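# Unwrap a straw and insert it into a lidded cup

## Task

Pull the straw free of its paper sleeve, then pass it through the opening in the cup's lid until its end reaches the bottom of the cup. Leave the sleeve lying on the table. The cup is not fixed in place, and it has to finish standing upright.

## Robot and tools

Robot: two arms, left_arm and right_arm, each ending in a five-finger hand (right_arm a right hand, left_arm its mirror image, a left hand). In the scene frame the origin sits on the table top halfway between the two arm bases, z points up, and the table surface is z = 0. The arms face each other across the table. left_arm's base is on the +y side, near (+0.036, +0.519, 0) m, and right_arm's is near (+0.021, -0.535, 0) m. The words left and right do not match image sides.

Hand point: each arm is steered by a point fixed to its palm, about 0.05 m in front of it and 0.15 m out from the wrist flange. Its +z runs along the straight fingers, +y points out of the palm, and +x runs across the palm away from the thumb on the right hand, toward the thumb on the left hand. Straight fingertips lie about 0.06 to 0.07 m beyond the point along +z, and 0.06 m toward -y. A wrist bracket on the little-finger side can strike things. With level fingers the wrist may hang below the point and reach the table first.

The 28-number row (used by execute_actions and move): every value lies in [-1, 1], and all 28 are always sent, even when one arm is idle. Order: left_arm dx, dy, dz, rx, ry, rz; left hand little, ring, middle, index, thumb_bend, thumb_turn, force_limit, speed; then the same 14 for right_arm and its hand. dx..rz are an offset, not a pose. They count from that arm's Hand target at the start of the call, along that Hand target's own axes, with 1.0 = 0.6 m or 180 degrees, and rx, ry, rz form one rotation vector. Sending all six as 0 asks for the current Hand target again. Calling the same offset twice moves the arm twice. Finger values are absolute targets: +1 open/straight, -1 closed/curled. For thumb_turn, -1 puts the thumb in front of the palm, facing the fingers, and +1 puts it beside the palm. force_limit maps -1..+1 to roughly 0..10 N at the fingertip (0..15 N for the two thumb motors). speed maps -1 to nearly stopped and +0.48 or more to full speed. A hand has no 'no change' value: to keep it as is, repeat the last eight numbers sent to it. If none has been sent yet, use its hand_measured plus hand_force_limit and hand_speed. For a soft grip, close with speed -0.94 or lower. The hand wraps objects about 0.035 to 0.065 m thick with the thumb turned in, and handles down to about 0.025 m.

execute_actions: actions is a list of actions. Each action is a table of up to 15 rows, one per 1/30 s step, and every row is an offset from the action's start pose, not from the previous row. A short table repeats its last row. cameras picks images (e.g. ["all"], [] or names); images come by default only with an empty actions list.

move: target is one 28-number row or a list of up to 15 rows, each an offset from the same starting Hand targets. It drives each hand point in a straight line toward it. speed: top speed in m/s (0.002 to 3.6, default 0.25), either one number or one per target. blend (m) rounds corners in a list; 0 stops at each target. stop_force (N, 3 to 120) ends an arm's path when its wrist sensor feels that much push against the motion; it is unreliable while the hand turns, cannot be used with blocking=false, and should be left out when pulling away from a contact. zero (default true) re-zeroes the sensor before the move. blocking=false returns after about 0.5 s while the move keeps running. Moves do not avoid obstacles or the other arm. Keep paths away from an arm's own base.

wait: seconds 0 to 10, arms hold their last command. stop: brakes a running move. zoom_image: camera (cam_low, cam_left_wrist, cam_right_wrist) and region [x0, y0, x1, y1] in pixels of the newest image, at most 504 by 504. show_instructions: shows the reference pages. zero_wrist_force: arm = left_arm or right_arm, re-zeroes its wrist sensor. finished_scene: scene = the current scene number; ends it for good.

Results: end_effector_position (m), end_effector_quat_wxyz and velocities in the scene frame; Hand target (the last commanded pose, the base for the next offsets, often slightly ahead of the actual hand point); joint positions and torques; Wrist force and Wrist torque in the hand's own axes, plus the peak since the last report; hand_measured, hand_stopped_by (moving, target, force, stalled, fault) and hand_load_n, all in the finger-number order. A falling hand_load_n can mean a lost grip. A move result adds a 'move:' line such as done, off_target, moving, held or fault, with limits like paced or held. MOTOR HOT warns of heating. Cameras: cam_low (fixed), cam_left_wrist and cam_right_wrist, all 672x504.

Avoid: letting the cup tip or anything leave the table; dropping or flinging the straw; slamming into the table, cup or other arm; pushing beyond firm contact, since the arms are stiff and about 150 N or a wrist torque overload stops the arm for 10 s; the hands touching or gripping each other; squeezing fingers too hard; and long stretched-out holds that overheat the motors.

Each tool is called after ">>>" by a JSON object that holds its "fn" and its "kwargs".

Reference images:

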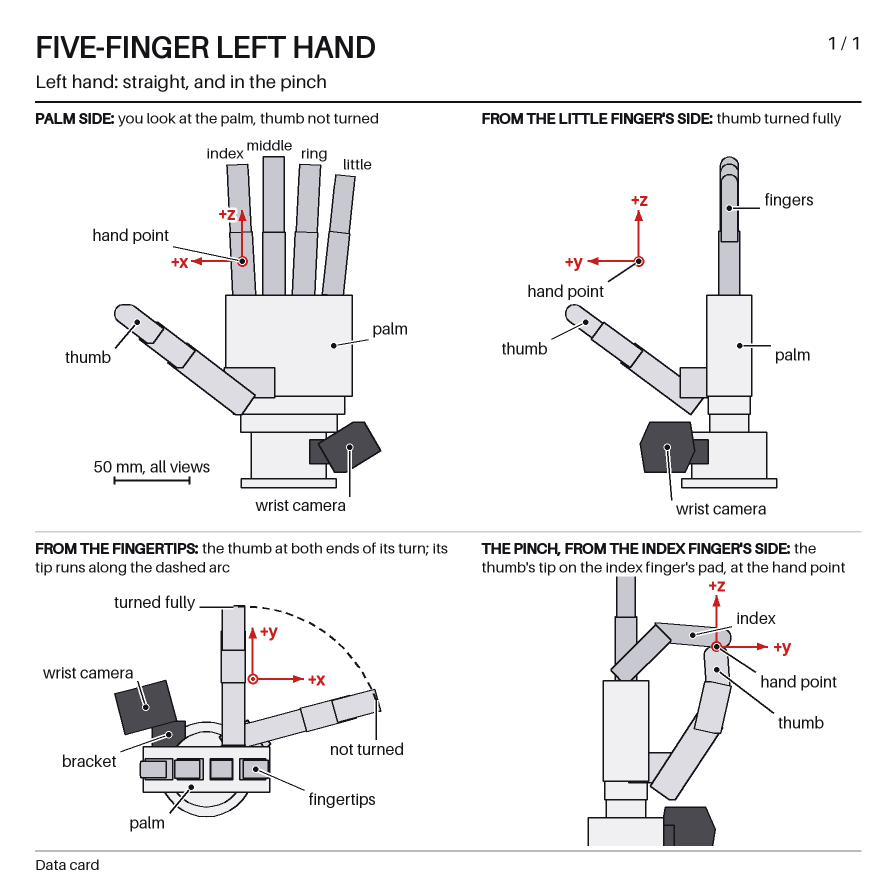

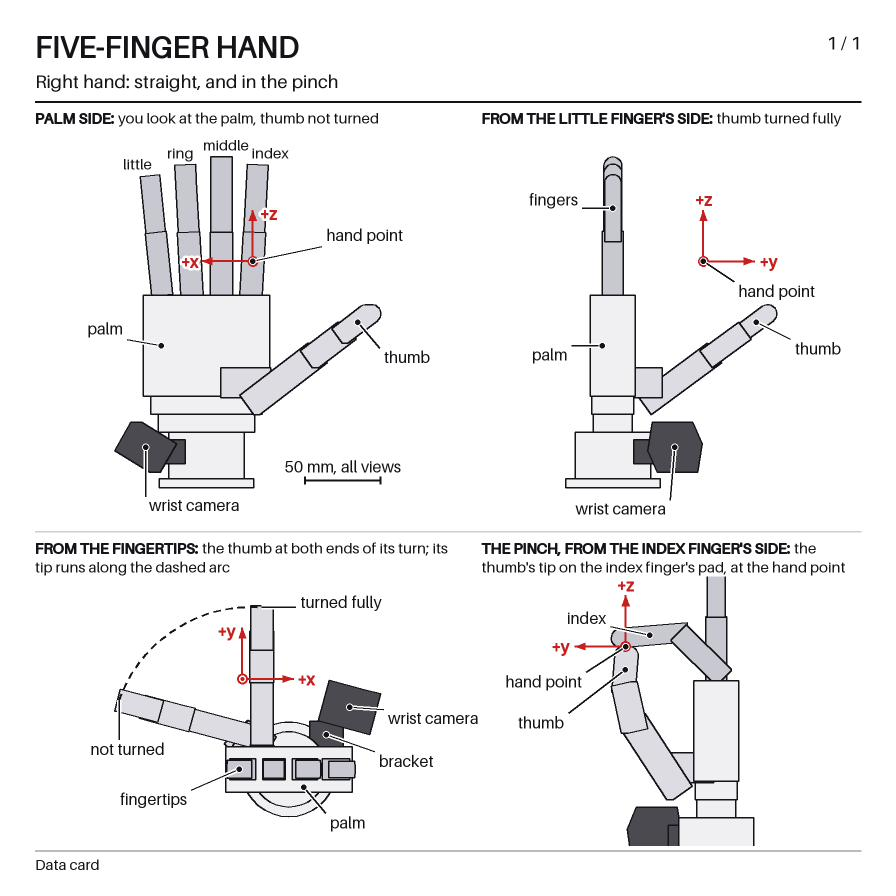

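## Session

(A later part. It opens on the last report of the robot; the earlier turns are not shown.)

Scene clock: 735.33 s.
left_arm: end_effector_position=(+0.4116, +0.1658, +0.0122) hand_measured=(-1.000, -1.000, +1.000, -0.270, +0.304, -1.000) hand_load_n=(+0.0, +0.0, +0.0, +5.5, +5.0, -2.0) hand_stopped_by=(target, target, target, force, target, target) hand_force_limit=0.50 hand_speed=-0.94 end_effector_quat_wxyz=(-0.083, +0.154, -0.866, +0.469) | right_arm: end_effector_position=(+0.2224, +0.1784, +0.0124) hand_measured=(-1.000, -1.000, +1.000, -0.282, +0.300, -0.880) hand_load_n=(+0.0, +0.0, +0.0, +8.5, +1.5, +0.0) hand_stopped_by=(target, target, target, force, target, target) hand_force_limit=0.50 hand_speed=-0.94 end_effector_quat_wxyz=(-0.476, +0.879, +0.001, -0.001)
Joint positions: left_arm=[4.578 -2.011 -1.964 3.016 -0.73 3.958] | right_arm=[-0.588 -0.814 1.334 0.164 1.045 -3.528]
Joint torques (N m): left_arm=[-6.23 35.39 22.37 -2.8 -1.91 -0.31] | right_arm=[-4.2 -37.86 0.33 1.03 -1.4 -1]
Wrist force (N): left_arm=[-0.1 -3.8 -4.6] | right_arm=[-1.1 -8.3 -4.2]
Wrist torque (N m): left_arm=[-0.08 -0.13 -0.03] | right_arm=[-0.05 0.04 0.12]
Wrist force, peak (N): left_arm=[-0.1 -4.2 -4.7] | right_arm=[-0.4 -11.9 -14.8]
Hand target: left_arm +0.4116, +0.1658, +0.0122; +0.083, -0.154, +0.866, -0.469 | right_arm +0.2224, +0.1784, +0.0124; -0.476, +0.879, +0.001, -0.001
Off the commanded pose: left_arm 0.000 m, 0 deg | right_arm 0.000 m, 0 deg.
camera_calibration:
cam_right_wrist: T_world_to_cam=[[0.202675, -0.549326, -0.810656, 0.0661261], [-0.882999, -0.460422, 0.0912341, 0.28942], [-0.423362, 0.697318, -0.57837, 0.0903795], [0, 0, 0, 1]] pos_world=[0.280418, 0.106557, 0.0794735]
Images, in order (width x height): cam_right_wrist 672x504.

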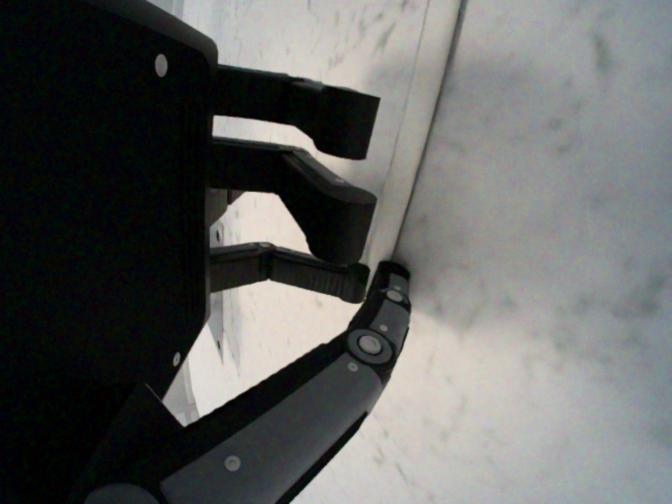

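>>> {"fn": "execute_actions", "kwargs": {"actions": [[[0,0,0,0,0,0,-1,-1,1,-0.7,0.30,-1,0.5,-0.94,0,0,0,0,0,0,-1,-1,1,-0.75,0.28,-0.88,1.0,-0.94]],[[0,0,0,0,0,0,-1,-1,1,-0.7,0.30,-1,0.5,-0.94,0,0,0,0,0,0,-1,-1,1,-0.75,0.28,-0.88,1.0,-0.94]]]}}

>>> {"fn": "move", "kwargs": {"target": [0,-0.028,-0.0182,0,0,0,-1,-1,1,-0.7,0.30,-1,0.5,-0.94,0,-0.028,-0.0182,0,0,0,-1,-1,1,-0.75,0.28,-0.88,1.0,-0.94], "speed": 0.02, "cameras": ["cam_right_wrist"]}}

>>> {"fn": "zoom_image", "kwargs": {"camera": "cam_right_wrist", "region": [320, 180, 480, 320]}}

Scene clock: 753.27 s.
left_arm: end_effector_position=(+0.4116, +0.1658, +0.0122) hand_measured=(-1.000, -1.000, +1.000, -0.270, +0.304, -1.000) hand_load_n=(+0.0, +0.0, -0.5, +5.5, +5.0, -2.0) hand_stopped_by=(target, target, target, force, target, target) hand_force_limit=0.50 hand_speed=-0.94 end_effector_quat_wxyz=(-0.083, +0.154, -0.866, +0.469) | right_arm: end_effector_position=(+0.2224, +0.1784, +0.0124) hand_measured=(-1.000, -1.000, +1.000, -0.284, +0.286, -0.880) hand_load_n=(+0.0, +0.0, +0.5, +10.5, +7.5, -0.5) hand_stopped_by=(target, target, target, force, target, target) hand_force_limit=1.00 hand_speed=-0.94 end_effector_quat_wxyz=(-0.476, +0.879, +0.001, -0.001)
Joint positions: left_arm=[4.578 -2.011 -1.964 3.016 -0.73 3.958] | right_arm=[-0.588 -0.814 1.334 0.164 1.045 -3.528]
Joint torques (N m): left_arm=[-6.88 35.92 24.09 -2.64 -1.35 -0.92] | right_arm=[-3.31 -42.3 -7.95 0.4 -0.42 0.76]
Wrist force (N): left_arm=[-0.1 -4.0 -4.5] | right_arm=[-0.7 -5.4 -5.5]
Wrist torque (N m): left_arm=[-0.12 -0.11 -0.03] | right_arm=[0.03 0.06 0.16]
Wrist force, peak (N): left_arm=[-0.2 -4.4 -4.6] | right_arm=[-1.3 -8.6 -4.4]
Hand target: left_arm +0.4116, +0.1658, +0.0122; +0.083, -0.154, +0.866, -0.469 | right_arm +0.2224, +0.1784, +0.0124; -0.476, +0.879, +0.001, -0.001
Off the commanded pose: left_arm 0.000 m, 0 deg | right_arm 0.000 m, 0 deg.

Scene clock: 754.53 s.
left_arm: end_effector_position=(+0.4117, +0.1657, +0.0323) hand_measured=(-1.000, -1.000, +1.000, -0.270, +0.304, -1.000) hand_load_n=(+0.0, +0.0, +0.0, +5.5, +5.5, -2.0) hand_stopped_by=(target, target, target, force, target, target) hand_force_limit=0.50 hand_speed=-0.94 end_effector_quat_wxyz=(-0.083, +0.154, -0.866, +0.469) end_effector_velocity=(+0.001, +0.000, -0.001) end_effector_angular_velocity=(+0.000, -0.002, +0.001) | right_arm: end_effector_position=(+0.2224, +0.1785, +0.0326) hand_measured=(-1.000, -1.000, +1.000, -0.286, +0.284, -0.880) hand_load_n=(+0.0, +0.0, +0.0, +0.0, +0.0, +0.0) hand_stopped_by=(target, target, target, force, target, target) hand_force_limit=1.00 hand_speed=-0.94 end_effector_quat_wxyz=(-0.476, +0.879, +0.001, -0.001)
Joint positions: left_arm=[4.578 -1.974 -1.95 2.965 -0.73 3.958] | right_arm=[-0.588 -0.837 1.318 0.203 1.045 -3.528]
Joint velocities: left_arm=[0 -0.001 -0.001 0.005 -0.001 -0.001] | right_arm=[within noise]
Joint torques (N m): left_arm=[-7.41 20.93 14.04 0.1 -1.29 -1.06] | right_arm=[-4.7 -44.26 -16.11 -1.74 -0.39 1.65]
Wrist force (N): left_arm=[0.1 -0.5 0.3] | right_arm=[0.3 1.9 0.1]
Wrist torque (N m): left_arm=[-0.02 -0.02 -0.09] | right_arm=[0.39 -0.09 0.26]
Wrist force, peak (N): left_arm=[0.1 -3.8 -4.5] | right_arm=[-0.9 -5.5 -5.5]
Hand target: left_arm +0.4116, +0.1657, +0.0322; +0.083, -0.154, +0.866, -0.469 | right_arm +0.2224, +0.1784, +0.0324; -0.476, +0.879, +0.001, -0.001
Off the commanded pose: left_arm 0.000 m, 0 deg | right_arm 0.000 m, 0 deg.
move: done
camera_calibration:
cam_right_wrist: T_world_to_cam=[[0.202747, -0.549288, -0.810664, 0.0825126], [-0.882983, -0.460467, 0.0911678, 0.287718], [-0.423361, 0.697319, -0.57837, 0.102035], [0, 0, 0, 1]] pos_world=[0.280518, 0.106657, 0.0996734]
Images, in order (width x height): cam_right_wrist 672x504.

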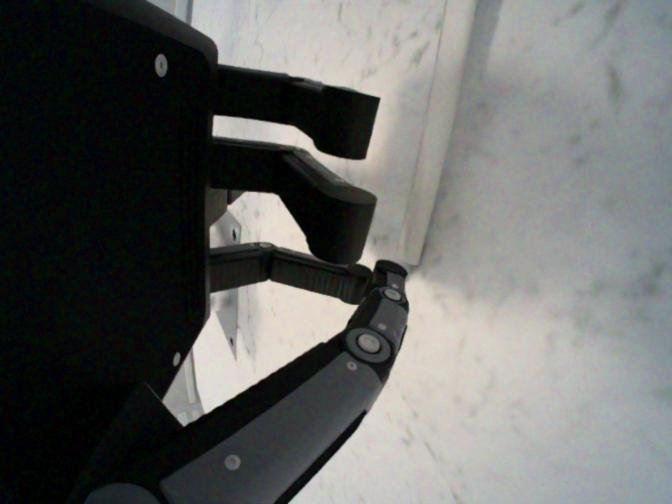

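Scaled by 3.150 from the camera's 672x504 image, which has a finer 960x720 frame.

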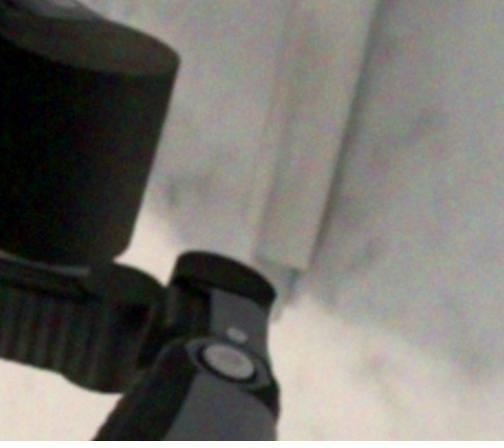

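>>> {"fn": "move", "kwargs": {"target": [[0,0,0,0,0,0,-1,-1,1,-0.7,0.30,-1,0.5,-0.94,0,-0.084,-0.0545,0,0,0,-1,-1,1,-0.75,0.28,-0.88,1.0,-0.94],[0,-0.0699,-0.0454,0,0,0,-1,-1,1,-0.7,0.30,-1,0.5,-0.94,0,-0.154,-0.1,0,0,0,-1,-1,1,-0.75,0.28,-0.88,1.0,-0.94]], "speed": 0.06}}

>>> {"fn": "move", "kwargs": {"target": [0,0,0,0,0,0,-1,-1,1,-0.7,0.30,-1,0.5,-0.94,0,0,0,0,0,0,-1,-1,1,0.1,0.35,-0.88,1.0,-0.5], "cameras": ["all"]}}

>>> {"fn": "zoom_image", "kwargs": {"camera": "cam_right_wrist", "region": [300, 160, 500, 360]}}

>>> {"fn": "zoom_image", "kwargs": {"camera": "cam_low", "region": [300, 100, 620, 340]}}

Scene clock: 771.40 s.
left_arm: end_effector_position=(+0.4118, +0.1656, +0.0823) hand_measured=(-1.000, -1.000, +1.000, -0.270, +0.304, -1.000) hand_load_n=(+0.0, +0.0, +0.0, +5.5, +5.5, -2.0) hand_stopped_by=(target, target, target, force, target, target) hand_force_limit=0.50 hand_speed=-0.94 end_effector_quat_wxyz=(-0.083, +0.154, -0.866, +0.469) | right_arm: end_effector_position=(+0.2226, +0.1787, +0.1427) hand_measured=(-1.000, -1.000, +1.000, -0.286, +0.284, -0.880) hand_load_n=(+0.0, +0.0, +0.0, +0.0, +0.0, +0.0) hand_stopped_by=(target, target, target, force, target, target) hand_force_limit=1.00 hand_speed=-0.94 end_effector_quat_wxyz=(-0.476, +0.879, +0.001, -0.001)
Joint positions: left_arm=[4.578 -1.892 -1.906 2.838 -0.73 3.957] | right_arm=[-0.588 -0.934 1.185 0.432 1.045 -3.528]
Joint torques (N m): left_arm=[-3.38 22.62 2.89 -0.87 -1.15 1.61] | right_arm=[8.48 -43.14 -6.58 -0.91 0.71 -1.33]
Wrist force (N): left_arm=[0.4 -0.5 0.0] | right_arm=[-0.5 1.6 0.4]
Wrist torque (N m): left_arm=[0.00 -0.08 -0.03] | right_arm=[0.37 0.03 0.24]
Wrist force, peak (N): left_arm=[0.4 -1.1 -0.4] | right_arm=[-0.1 2.9 0.6]
Hand target: left_arm +0.4117, +0.1657, +0.0822; +0.083, -0.154, +0.866, -0.469 | right_arm +0.2225, +0.1786, +0.1426; -0.476, +0.879, +0.001, -0.001
Off the commanded pose: left_arm 0.000 m, 0 deg | right_arm 0.000 m, 0 deg.
move: done

Scene clock: 771.97 s.
left_arm: end_effector_position=(+0.4117, +0.1656, +0.0822) hand_measured=(-1.000, -1.000, +1.000, -0.270, +0.304, -1.000) hand_load_n=(+0.0, +0.0, +0.0, +5.5, +6.0, -2.0) hand_stopped_by=(target, target, target, force, target, target) hand_force_limit=0.50 hand_speed=-0.94 end_effector_quat_wxyz=(-0.083, +0.154, -0.866, +0.469) | right_arm: end_effector_position=(+0.2226, +0.1786, +0.1426) hand_measured=(-1.000, -1.000, +1.000, +0.100, +0.350, -0.880) hand_load_n=(+0.5, +0.0, +0.0, +0.0, +0.0, +0.0) hand_stopped_by=(target, target, target, target, target, target) hand_force_limit=1.00 hand_speed=-0.50 end_effector_quat_wxyz=(-0.476, +0.879, +0.001, -0.001)
Joint positions: left_arm=[4.578 -1.892 -1.906 2.838 -0.73 3.957] | right_arm=[-0.588 -0.934 1.185 0.432 1.045 -3.528]
Joint torques (N m): left_arm=[2.72 19.47 3.7 -3.39 -0.66 1.6] | right_arm=[8.77 -40.08 -6.13 2.25 0.82 -1.4]
Wrist force (N): left_arm=[0.0 -0.3 0.0] | right_arm=[-0.4 1.8 0.3]
Wrist torque (N m): left_arm=[0.03 -0.03 -0.06] | right_arm=[0.39 0.01 0.25]
Wrist force, peak (N): left_arm=[0.3 -0.6 0.0] | right_arm=[-0.4 1.9 0.3]
Hand target: left_arm +0.4117, +0.1657, +0.0822; +0.083, -0.154, +0.866, -0.469 | right_arm +0.2225, +0.1786, +0.1426; -0.476, +0.879, +0.001, -0.001
Off the commanded pose: left_arm 0.000 m, 0 deg | right_arm 0.000 m, 0 deg.
move: done
camera_calibration:
cam_left_wrist: T_world_to_cam=[[-0.0363777, -0.575105, 0.81727, 0.0441833], [-0.98759, 0.145717, 0.0585809, 0.390025], [-0.15278, -0.804997, -0.573269, 0.357034], [0, 0, 0, 1]] pos_world=[0.44134, 0.255988, 0.145719]
cam_right_wrist: T_world_to_cam=[[0.202711, -0.549382, -0.810609, 0.171729], [-0.883003, -0.460416, 0.091228, 0.277811], [-0.423337, 0.697278, -0.578437, 0.16564], [0, 0, 0, 1]] pos_world=[0.280618, 0.106757, 0.209673]

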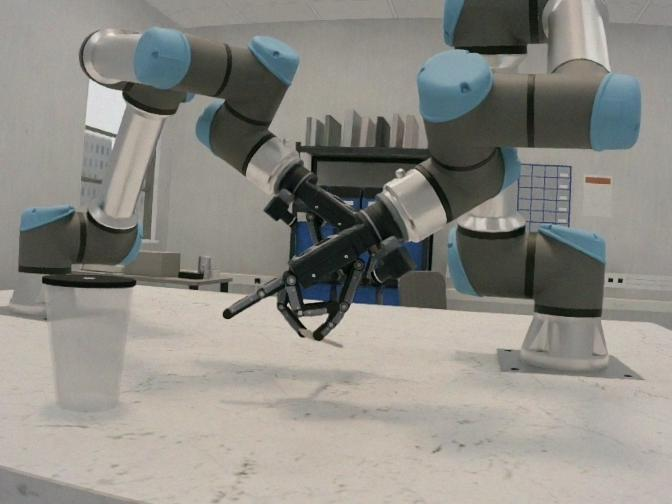

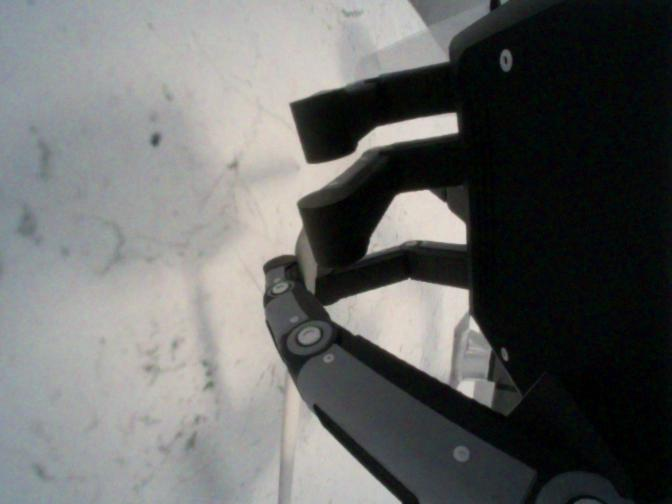

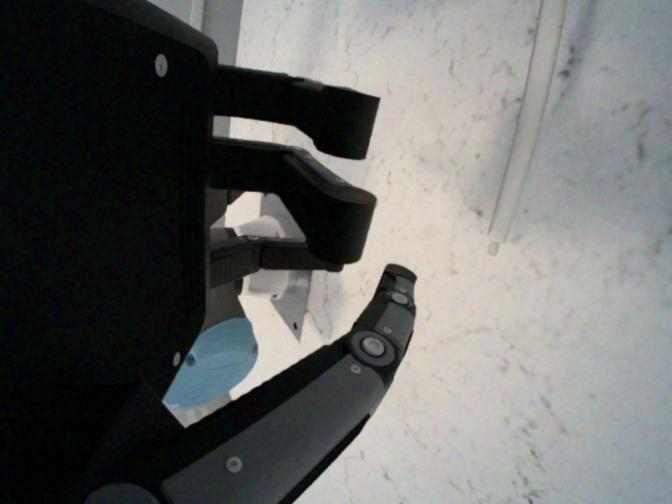

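Scaled by 2.520 from the camera's 672x504 image, which has a finer 960x720 frame.

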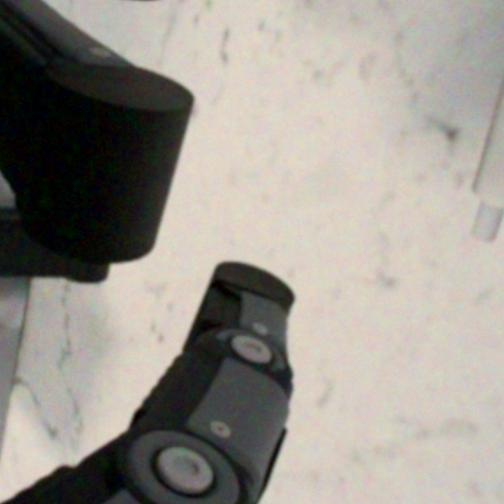

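Scaled by 1.575 from the camera's 672x504 image, which has a finer 960x720 frame.

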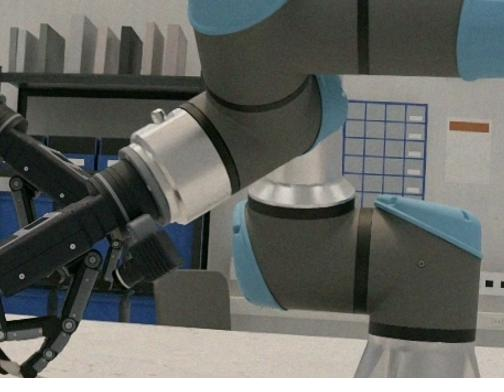

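>>> {"fn": "move", "kwargs": {"target": [0,0,0,0,0,0,-1,-1,1,-0.7,0.30,-1,0.5,-0.94,0,0.097,0.0035,0,0,0,-1,-1,1,0.1,0.35,-0.88,1.0,-0.5], "speed": 0.1, "cameras": ["cam_right_wrist"]}}

>>> {"fn": "zoom_image", "kwargs": {"camera": "cam_right_wrist", "region": [340, 140, 540, 340]}}

Scene clock: 779.73 s.
left_arm: end_effector_position=(+0.4117, +0.1657, +0.0822) hand_measured=(-1.000, -1.000, +1.000, -0.270, +0.304, -1.000) hand_load_n=(+0.0, +0.5, +0.0, +5.5, +6.0, -2.0) hand_stopped_by=(target, target, target, force, target, target) hand_force_limit=0.50 hand_speed=-0.94 end_effector_quat_wxyz=(-0.083, +0.154, -0.866, +0.469) | right_arm: end_effector_position=(+0.2226, +0.1486, +0.0928) hand_measured=(-1.000, -1.000, +1.000, +0.100, +0.350, -0.880) hand_load_n=(+0.0, +0.0, +0.0, +0.5, +0.5, +0.0) hand_stopped_by=(target, target, target, target, target, target) hand_force_limit=1.00 hand_speed=-0.50 end_effector_quat_wxyz=(-0.476, +0.879, +0.001, -0.001)
Joint positions: left_arm=[4.578 -1.892 -1.906 2.838 -0.73 3.957] | right_arm=[-0.621 -0.958 1.361 0.293 1.02 -3.552]
Joint torques (N m): left_arm=[7.31 19.56 3.17 -3.49 2.16 1.55] | right_arm=[9.97 -39.76 -12.98 -0.89 1.49 1.86]
Wrist force (N): left_arm=[0.2 -0.3 -0.2] | right_arm=[-0.7 1.8 0.3]
Wrist torque (N m): left_arm=[0.05 -0.06 -0.05] | right_arm=[0.39 0.07 0.16]
Wrist force, peak (N): left_arm=[0.3 -0.8 -0.1] | right_arm=[-0.7 2.9 0.3]
Hand target: left_arm +0.4117, +0.1657, +0.0822; +0.083, -0.154, +0.866, -0.469 | right_arm +0.2225, +0.1486, +0.0927; -0.476, +0.879, +0.001, -0.001
Off the commanded pose: left_arm 0.000 m, 0 deg | right_arm 0.000 m, 0 deg.
move: done
camera_calibration:
cam_right_wrist: T_world_to_cam=[[0.202747, -0.549288, -0.810664, 0.114871], [-0.882983, -0.460467, 0.0911678, 0.26855], [-0.423361, 0.697319, -0.57837, 0.157745], [0, 0, 0, 1]] pos_world=[0.280618, 0.0767567, 0.159873]
Images, in order (width x height): cam_right_wrist 672x504.

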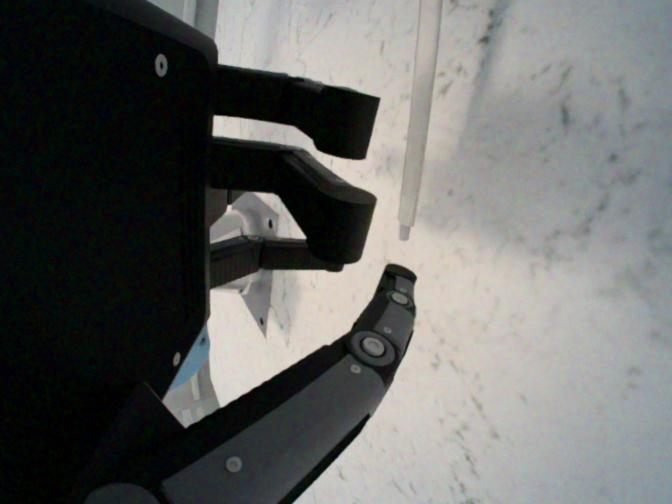

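Scaled by 2.520 from the camera's 672x504 image, which has a finer 960x720 frame.

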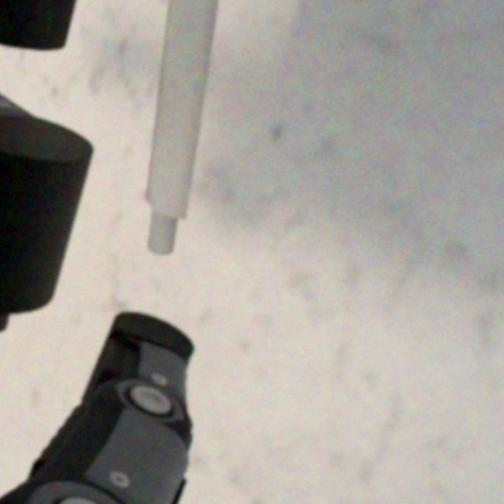

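>>> {"fn": "move", "kwargs": {"target": [[0,0,0,0,0,0,-1,-1,1,-0.7,0.30,-1,0.5,-0.94,-0.0408,0,0,0,0,0,-1,-1,1,-0.02,0.42,-0.88,1.0,-0.5],[0,0,0,0,0,0,-1,-1,1,-0.7,0.30,-1,0.5,-0.94,-0.0408,0.0539,0.0676,0,0,0,-1,-1,1,-0.02,0.42,-0.88,1.0,-0.5]], "speed": 0.08, "cameras": ["cam_right_wrist","cam_low"]}}

>>> {"fn": "zoom_image", "kwargs": {"camera": "cam_right_wrist", "region": [300, 140, 500, 340]}}

>>> {"fn": "zoom_image", "kwargs": {"camera": "cam_low", "region": [220, 260, 380, 380]}}

Scene clock: 793.93 s.
left_arm: end_effector_position=(+0.4117, +0.1657, +0.0822) hand_measured=(-1.000, -1.000, +1.000, -0.270, +0.304, -1.000) hand_load_n=(+0.0, +0.0, +0.0, +5.5, +5.5, -2.0) hand_stopped_by=(target, target, target, force, target, target) hand_force_limit=0.50 hand_speed=-0.94 end_effector_quat_wxyz=(-0.083, +0.154, -0.866, +0.469) | right_arm: end_effector_position=(+0.1979, +0.1649, +0.0436) hand_measured=(-1.000, -1.000, +1.000, -0.020, +0.420, -0.880) hand_load_n=(+0.5, +0.0, +0.0, +0.0, +0.0, +0.0) hand_stopped_by=(target, target, target, target, target, target) hand_force_limit=1.00 hand_speed=-0.50 end_effector_quat_wxyz=(-0.476, +0.879, +0.001, -0.001)
Joint positions: left_arm=[4.578 -1.892 -1.906 2.838 -0.73 3.957] | right_arm=[-0.567 -0.899 1.396 0.179 1.062 -3.512]
Joint torques (N m): left_arm=[7.39 19.26 3.34 -3.23 2.41 1.68] | right_arm=[-5.69 -54.73 -17.29 2.3 -1.79 -1.07]
Wrist force (N): left_arm=[-0.1 -0.8 0.0] | right_arm=[-0.1 1.9 -0.1]
Wrist torque (N m): left_arm=[-0.05 -0.02 -0.05] | right_arm=[0.42 -0.01 0.16]
Wrist force, peak (N): left_arm=[0.3 -0.8 0.1] | right_arm=[-0.2 2.4 0.6]
Hand target: left_arm +0.4117, +0.1657, +0.0822; +0.083, -0.154, +0.866, -0.469 | right_arm +0.1980, +0.1649, +0.0435; -0.476, +0.879, +0.001, -0.001
Off the commanded pose: left_arm 0.000 m, 0 deg | right_arm 0.000 m, 0 deg.
move: done
camera_calibration:
cam_right_wrist: T_world_to_cam=[[0.202666, -0.549299, -0.810677, 0.0889502], [-0.883055, -0.460332, 0.0911514, 0.258827], [-0.42325, 0.697399, -0.578355, 0.107471], [0, 0, 0, 1]] pos_world=[0.256019, 0.0930568, 0.110673]
Images, in order (width x height): cam_low 672x504, cam_right_wrist 672x504.

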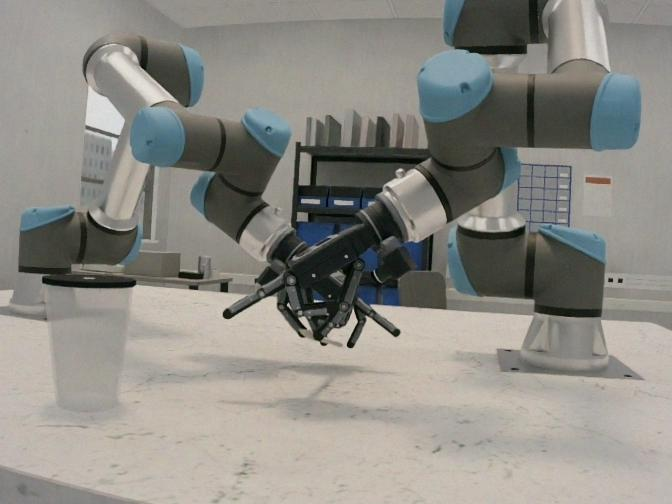

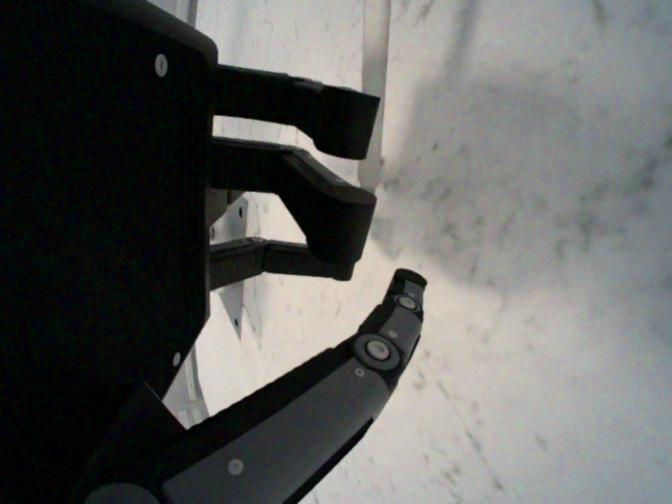

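Scaled by 2.520 from the camera's 672x504 image, which has a finer 960x720 frame.

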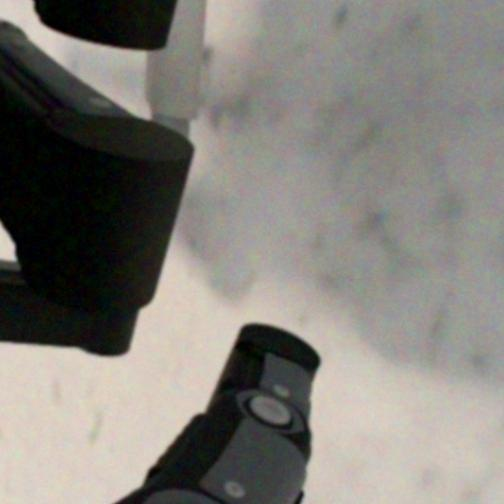

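Scaled by 3.150 from the camera's 672x504 image, which has a finer 960x720 frame.

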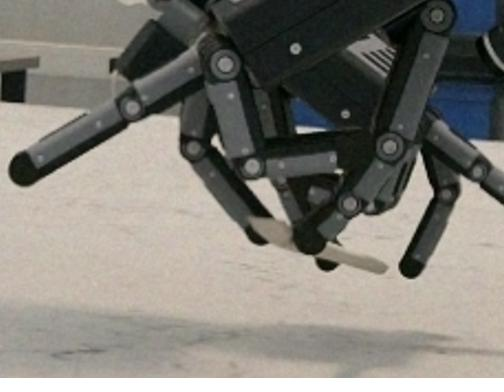

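>>> {"fn": "move", "kwargs": {"target": [0,0,0,0,0,0,-1,-1,1,-0.7,0.30,-1,0.5,-0.94,0.0542,0,0,0,0,0,-1,-1,1,-0.02,0.42,-0.88,1.0,-0.5], "speed": 0.03, "stop_force": 4, "cameras": ["cam_right_wrist","cam_low","cam_left_wrist"]}}

>>> {"fn": "zoom_image", "kwargs": {"camera": "cam_right_wrist", "region": [320, 180, 480, 320]}}

>>> {"fn": "zoom_image", "kwargs": {"camera": "cam_low", "region": [260, 290, 380, 380]}}

>>> {"fn": "zoom_image", "kwargs": {"camera": "cam_left_wrist", "region": [200, 320, 350, 504]}}

Scene clock: 801.00 s.
left_arm: end_effector_position=(+0.4117, +0.1657, +0.0822) hand_measured=(-1.000, -1.000, +1.000, -0.270, +0.304, -1.000) hand_load_n=(+0.0, +0.0, +0.0, +5.5, +5.5, -2.0) hand_stopped_by=(target, target, target, force, target, target) hand_force_limit=0.50 hand_speed=-0.94 end_effector_quat_wxyz=(-0.083, +0.154, -0.866, +0.469) | right_arm: end_effector_position=(+0.2305, +0.1649, +0.0434) hand_measured=(-1.000, -1.000, +1.000, -0.020, +0.420, -0.880) hand_load_n=(+0.0, +0.0, +0.0, +0.5, +0.0, +0.0) hand_stopped_by=(target, target, target, target, target, target) hand_force_limit=1.00 hand_speed=-0.50 end_effector_quat_wxyz=(-0.476, +0.879, +0.001, -0.001)
Joint positions: left_arm=[4.578 -1.892 -1.906 2.838 -0.73 3.957] | right_arm=[-0.614 -0.867 1.342 0.218 1.025 -3.547]
Joint torques (N m): left_arm=[6.54 20.01 4.23 -3.4 2.33 1.65] | right_arm=[9.99 -58.01 -3.66 -1.45 1.55 1.8]
Wrist force (N): left_arm=[0.0 -0.7 0.1] | right_arm=[-0.2 1.9 0.2]
Wrist torque (N m): left_arm=[-0.04 -0.02 -0.05] | right_arm=[0.38 -0.02 0.23]
Wrist force, peak (N): left_arm=[0.3 -0.6 0.3] | right_arm=[-0.3 2.4 0.1]
Hand target: left_arm +0.4117, +0.1657, +0.0822; +0.083, -0.154, +0.866, -0.469 | right_arm +0.2305, +0.1649, +0.0434; -0.476, +0.879, +0.001, -0.001
Off the commanded pose: left_arm 0.000 m, 0 deg | right_arm 0.000 m, 0 deg.
move: done
camera_calibration:
cam_left_wrist: T_world_to_cam=[[-0.0363777, -0.575105, 0.81727, 0.0441833], [-0.98759, 0.145717, 0.0585809, 0.390025], [-0.15278, -0.804997, -0.573269, 0.357034], [0, 0, 0, 1]] pos_world=[0.44134, 0.255988, 0.145719]
cam_right_wrist: T_world_to_cam=[[0.202711, -0.549382, -0.810609, 0.0821887], [-0.883003, -0.460416, 0.091228, 0.287529], [-0.423337, 0.697278, -0.578437, 0.121156], [0, 0, 0, 1]] pos_world=[0.288518, 0.0930567, 0.110473]

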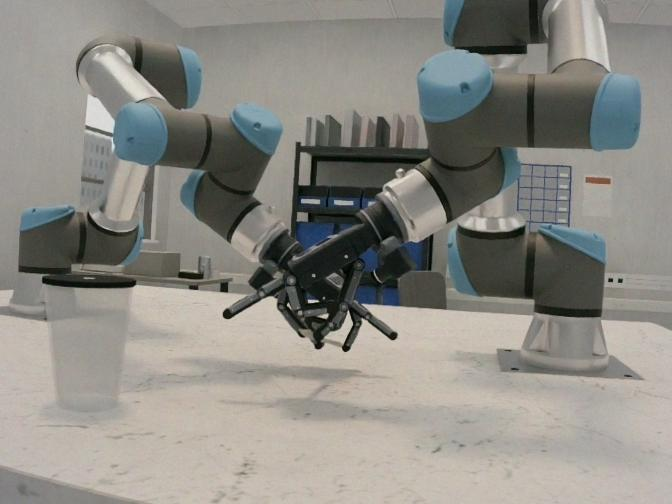

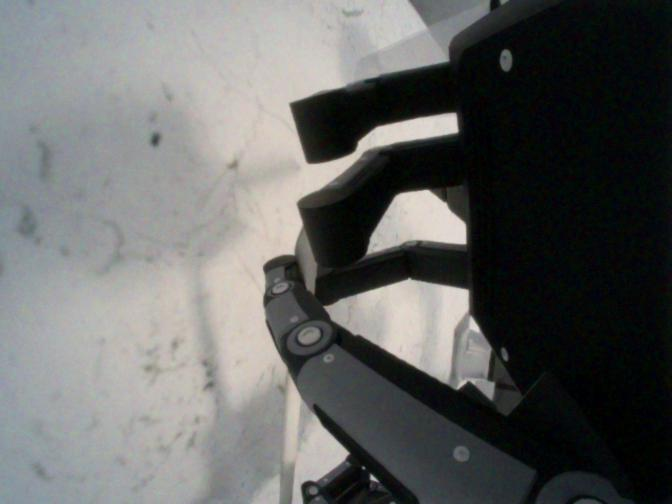

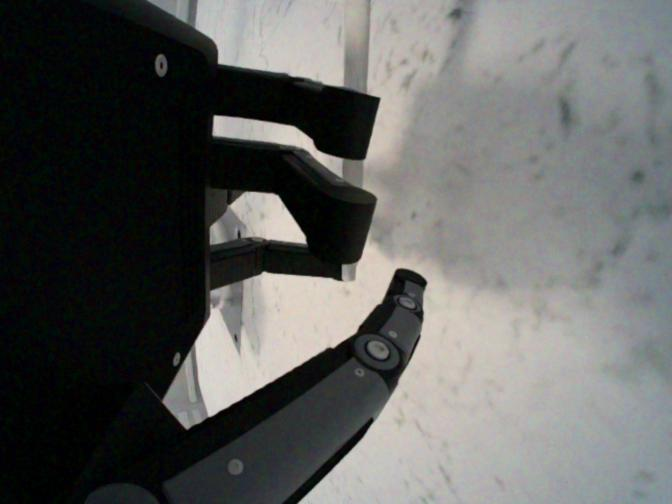

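Scaled by 3.150 from the camera's 672x504 image, which has a finer 960x720 frame.

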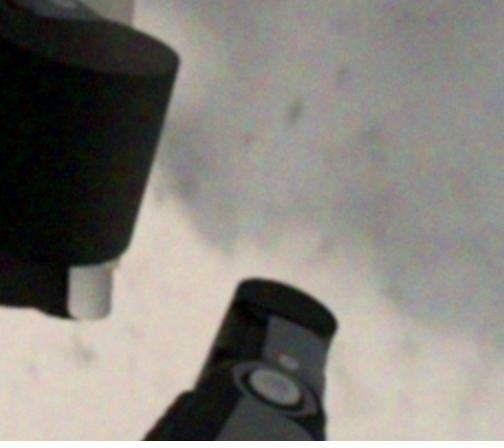

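Scaled by 4.200 from the camera's 672x504 image, which has a finer 960x720 frame.

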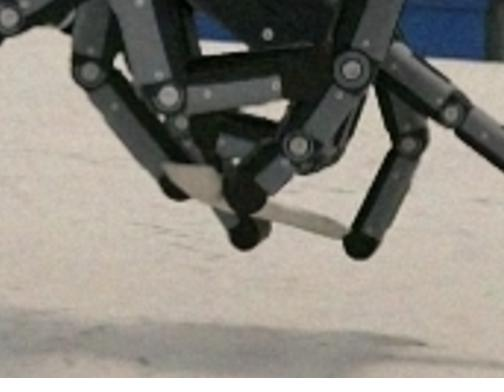

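Scaled by 2.739 from the camera's 672x504 image, which has a finer 960x720 frame.

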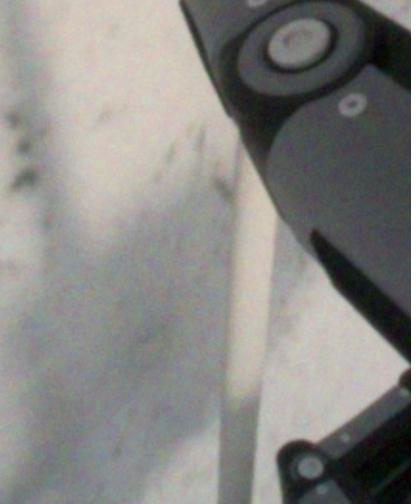

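>>> {"fn": "move", "kwargs": {"target": [0,0,0,0,0,0,-1,-1,1,-0.7,0.30,-1,0.5,-0.94,0.0067,0,0,0,0,0,-1,-1,1,-0.02,0.42,-0.88,1.0,-0.5], "speed": 0.03}}

>>> {"fn": "move", "kwargs": {"target": [0,0,0,0,0,0,-1,-1,1,-0.7,0.30,-1,0.5,-0.94,0,0,0,0,0,0,-1,-1,1,-0.1,0.22,-0.88,1.0,-0.7], "cameras": ["cam_right_wrist","cam_low"]}}

>>> {"fn": "zoom_image", "kwargs": {"camera": "cam_right_wrist", "region": [320, 180, 480, 320]}}

>>> {"fn": "zoom_image", "kwargs": {"camera": "cam_low", "region": [260, 290, 380, 380]}}

Scene clock: 807.80 s.
left_arm: end_effector_position=(+0.4117, +0.1657, +0.0822) hand_measured=(-1.000, -1.000, +1.000, -0.270, +0.304, -1.000) hand_load_n=(+0.0, +0.0, +0.0, +5.5, +6.0, -2.0) hand_stopped_by=(target, target, target, force, target, target) hand_force_limit=0.50 hand_speed=-0.94 end_effector_quat_wxyz=(-0.083, +0.154, -0.866, +0.469) | right_arm: end_effector_position=(+0.2346, +0.1650, +0.0434) hand_measured=(-1.000, -1.000, +1.000, -0.020, +0.420, -0.880) hand_load_n=(+0.0, +0.0, +0.0, +0.0, +0.0, +0.0) hand_stopped_by=(target, target, target, target, target, target) hand_force_limit=1.00 hand_speed=-0.50 end_effector_quat_wxyz=(-0.476, +0.879, +0.001, -0.001)
Joint positions: left_arm=[4.578 -1.892 -1.906 2.838 -0.73 3.957] | right_arm=[-0.62 -0.863 1.335 0.223 1.021 -3.551]
Joint torques (N m): left_arm=[7.16 20.12 3.02 -3.34 2.12 1.43] | right_arm=[3.63 -50.19 -18.79 0.93 -1.53 -0.7]
Wrist force (N): left_arm=[0.3 -0.6 -0.1] | right_arm=[-0.3 2.0 0.2]
Wrist torque (N m): left_arm=[-0.02 -0.07 -0.04] | right_arm=[0.40 -0.01 0.23]
Wrist force, peak (N): left_arm=[-1.8 -1.2 0.6] | right_arm=[-2.6 2.3 0.4]
Hand target: left_arm +0.4117, +0.1657, +0.0822; +0.083, -0.154, +0.866, -0.469 | right_arm +0.2345, +0.1649, +0.0434; -0.476, +0.879, +0.001, -0.001
Off the commanded pose: left_arm 0.000 m, 0 deg | right_arm 0.000 m, 0 deg.
move: done

Scene clock: 808.53 s.
left_arm: end_effector_position=(+0.4117, +0.1657, +0.0822) hand_measured=(-1.000, -1.000, +1.000, -0.270, +0.304, -1.000) hand_load_n=(+0.0, +0.0, +0.0, +5.5, +6.0, -1.0) hand_stopped_by=(target, target, target, force, target, target) hand_force_limit=0.50 hand_speed=-0.94 end_effector_quat_wxyz=(-0.083, +0.154, -0.866, +0.469) | right_arm: end_effector_position=(+0.2345, +0.1649, +0.0434) hand_measured=(-1.000, -1.000, +1.000, -0.100, +0.220, -0.880) hand_load_n=(+0.0, +0.0, +0.0, +0.0, +0.0, +0.0) hand_stopped_by=(target, target, target, target, target, target) hand_force_limit=1.00 hand_speed=-0.70 end_effector_quat_wxyz=(-0.476, +0.879, +0.001, -0.001)
Joint positions: left_arm=[4.578 -1.892 -1.906 2.838 -0.73 3.957] | right_arm=[-0.619 -0.863 1.335 0.223 1.021 -3.551]
Joint torques (N m): left_arm=[6.5 20.41 3.79 -3.11 2.39 1.27] | right_arm=[8.77 -56.14 -3.72 -1.4 1.3 1.48]
Wrist force (N): left_arm=[0.2 -0.3 0.1] | right_arm=[-0.2 1.9 0.4]
Wrist torque (N m): left_arm=[0.03 -0.06 -0.06] | right_arm=[0.37 -0.03 0.24]
Wrist force, peak (N): left_arm=[0.2 -0.9 -0.1] | right_arm=[-0.2 2.2 0.5]
Hand target: left_arm +0.4117, +0.1657, +0.0822; +0.083, -0.154, +0.866, -0.469 | right_arm +0.2345, +0.1649, +0.0434; -0.476, +0.879, +0.001, -0.001
Off the commanded pose: left_arm 0.000 m, 0 deg | right_arm 0.000 m, 0 deg.
move: done
camera_calibration:
cam_right_wrist: T_world_to_cam=[[0.202711, -0.549382, -0.810609, 0.0813576], [-0.883003, -0.460416, 0.091228, 0.29115], [-0.423337, 0.697278, -0.578437, 0.122892], [0, 0, 0, 1]] pos_world=[0.292618, 0.0930567, 0.110473]
Images, in order (width x height): cam_low 672x504, cam_right_wrist 672x504.

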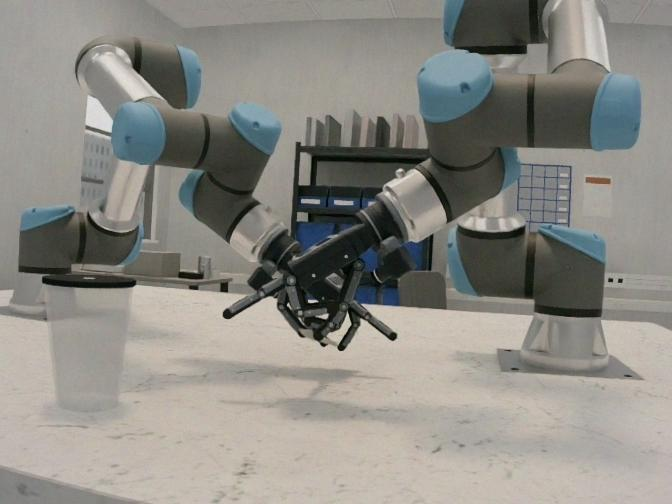

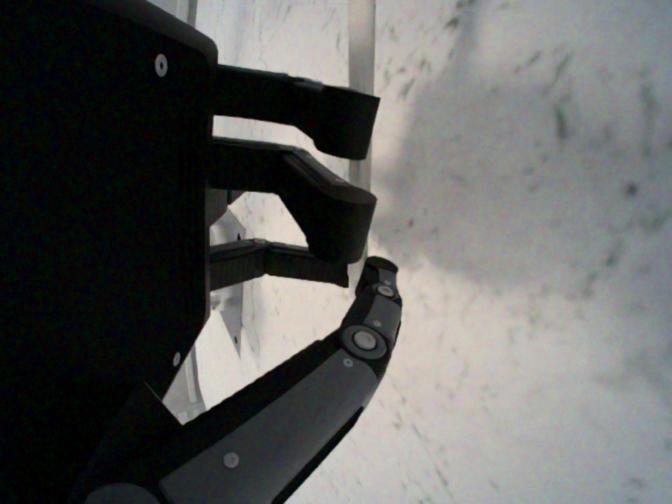

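Scaled by 3.150 from the camera's 672x504 image, which has a finer 960x720 frame.

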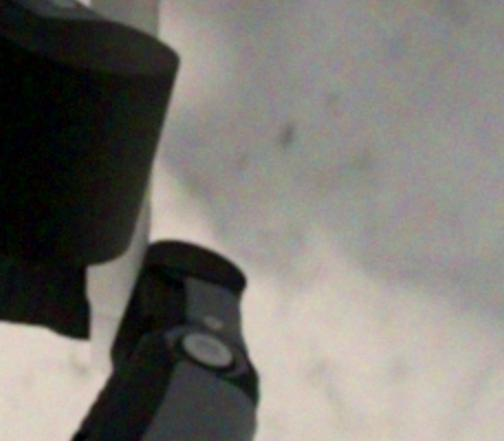

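Scaled by 4.200 from the camera's 672x504 image, which has a finer 960x720 frame.

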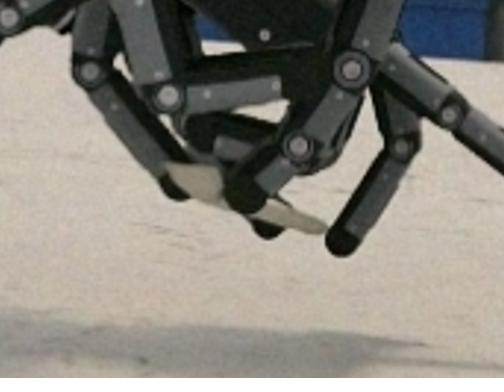

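>>> {"fn": "move", "kwargs": {"target": [0,0,0,0,0,0,-1,-1,1,-0.7,0.30,-1,0.5,-0.94,-0.0067,0,0,0,0,0,-1,-1,1,-0.1,0.22,-0.88,1.0,-0.7], "speed": 0.03}}

>>> {"fn": "move", "kwargs": {"target": [0,0,0,0,0,0,-1,-1,1,-0.7,0.30,-1,0.5,-0.94,0,0,0,0,0,0,-1,-1,1,-0.12,0.12,-0.88,0.0,-0.9], "cameras": ["cam_right_wrist"]}}

>>> {"fn": "zoom_image", "kwargs": {"camera": "cam_right_wrist", "region": [320, 180, 480, 320]}}

Scene clock: 816.70 s.
left_arm: end_effector_position=(+0.4117, +0.1657, +0.0822) hand_measured=(-1.000, -1.000, +1.000, -0.270, +0.304, -1.000) hand_load_n=(+0.0, +0.0, +0.0, +5.5, +6.0, -1.5) hand_stopped_by=(target, target, target, force, target, target) hand_force_limit=0.50 hand_speed=-0.94 end_effector_quat_wxyz=(-0.083, +0.154, -0.866, +0.469) | right_arm: end_effector_position=(+0.2304, +0.1649, +0.0434) hand_measured=(-1.000, -1.000, +1.000, -0.100, +0.220, -0.880) hand_load_n=(+0.0, +0.0, -0.5, +0.0, +0.0, +0.0) hand_stopped_by=(target, target, target, target, target, target) hand_force_limit=1.00 hand_speed=-0.70 end_effector_quat_wxyz=(-0.476, +0.879, +0.001, -0.001)
Joint positions: left_arm=[4.578 -1.892 -1.906 2.838 -0.73 3.957] | right_arm=[-0.614 -0.867 1.342 0.218 1.025 -3.547]
Joint torques (N m): left_arm=[6.62 22.41 4.85 -2.66 2.36 -0.38] | right_arm=[-2.44 -48.6 -14.87 -0.13 0.09 0.71]
Wrist force (N): left_arm=[0.0 -0.5 0.1] | right_arm=[-0.1 1.8 0.3]
Wrist torque (N m): left_arm=[-0.01 -0.03 -0.06] | right_arm=[0.36 -0.03 0.13]
Wrist force, peak (N): left_arm=[0.2 -0.9 0.2] | right_arm=[-0.2 2.3 -0.1]
Hand target: left_arm +0.4117, +0.1657, +0.0822; +0.083, -0.154, +0.866, -0.469 | right_arm +0.2305, +0.1649, +0.0434; -0.476, +0.879, +0.001, -0.001
Off the commanded pose: left_arm 0.000 m, 0 deg | right_arm 0.000 m, 0 deg.
move: done

Scene clock: 817.63 s.
left_arm: end_effector_position=(+0.4117, +0.1657, +0.0822) hand_measured=(-1.000, -1.000, +1.000, -0.270, +0.304, -1.000) hand_load_n=(+0.0, +0.0, -0.5, +5.5, +6.0, -1.5) hand_stopped_by=(target, target, target, force, target, target) hand_force_limit=0.50 hand_speed=-0.94 end_effector_quat_wxyz=(-0.083, +0.154, -0.866, +0.469) | right_arm: end_effector_position=(+0.2305, +0.1649, +0.0434) hand_measured=(-1.000, -1.000, +1.000, -0.120, +0.120, -0.880) hand_load_n=(+0.0, +0.0, +0.0, +0.5, +0.5, +0.0) hand_stopped_by=(target, target, target, target, target, target) hand_force_limit=0.00 hand_speed=-0.90 end_effector_quat_wxyz=(-0.476, +0.879, +0.001, -0.001)
Joint positions: left_arm=[4.578 -1.892 -1.906 2.838 -0.73 3.957] | right_arm=[-0.614 -0.867 1.342 0.218 1.025 -3.547]
Joint torques (N m): left_arm=[6.62 22.76 4.3 -2.77 2.2 -0.65] | right_arm=[-7.32 -43.22 -30.81 2.23 -2.21 -1.36]
Wrist force (N): left_arm=[0.0 -0.5 0.1] | right_arm=[-0.7 1.8 0.2]
Wrist torque (N m): left_arm=[0.01 -0.06 -0.05] | right_arm=[0.37 0.03 0.12]
Wrist force, peak (N): left_arm=[-0.2 -0.8 -0.1] | right_arm=[-0.5 2.1 0.0]
Hand target: left_arm +0.4117, +0.1657, +0.0822; +0.083, -0.154, +0.866, -0.469 | right_arm +0.2305, +0.1649, +0.0434; -0.476, +0.879, +0.001, -0.001
Off the commanded pose: left_arm 0.000 m, 0 deg | right_arm 0.000 m, 0 deg.
move: done
camera_calibration:
cam_right_wrist: T_world_to_cam=[[0.202711, -0.549382, -0.810609, 0.0821887], [-0.883003, -0.460416, 0.091228, 0.287529], [-0.423337, 0.697278, -0.578437, 0.121156], [0, 0, 0, 1]] pos_world=[0.288518, 0.0930567, 0.110473]
Images, in order (width x height): cam_right_wrist 672x504.

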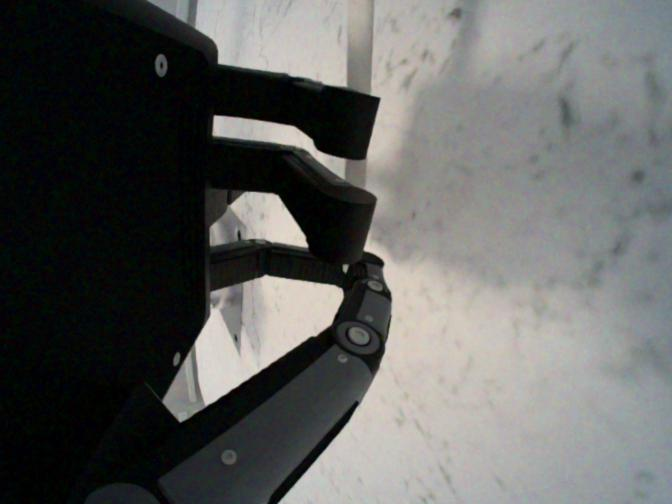

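Scaled by 3.150 from the camera's 672x504 image, which has a finer 960x720 frame.

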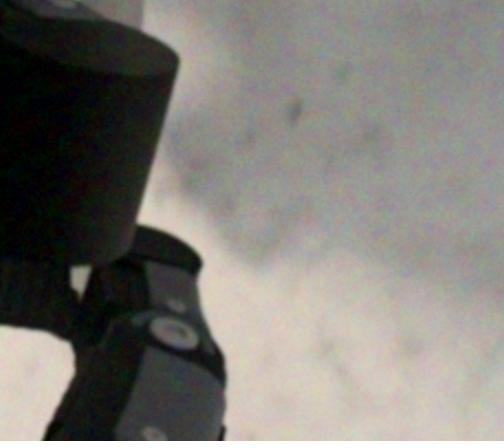

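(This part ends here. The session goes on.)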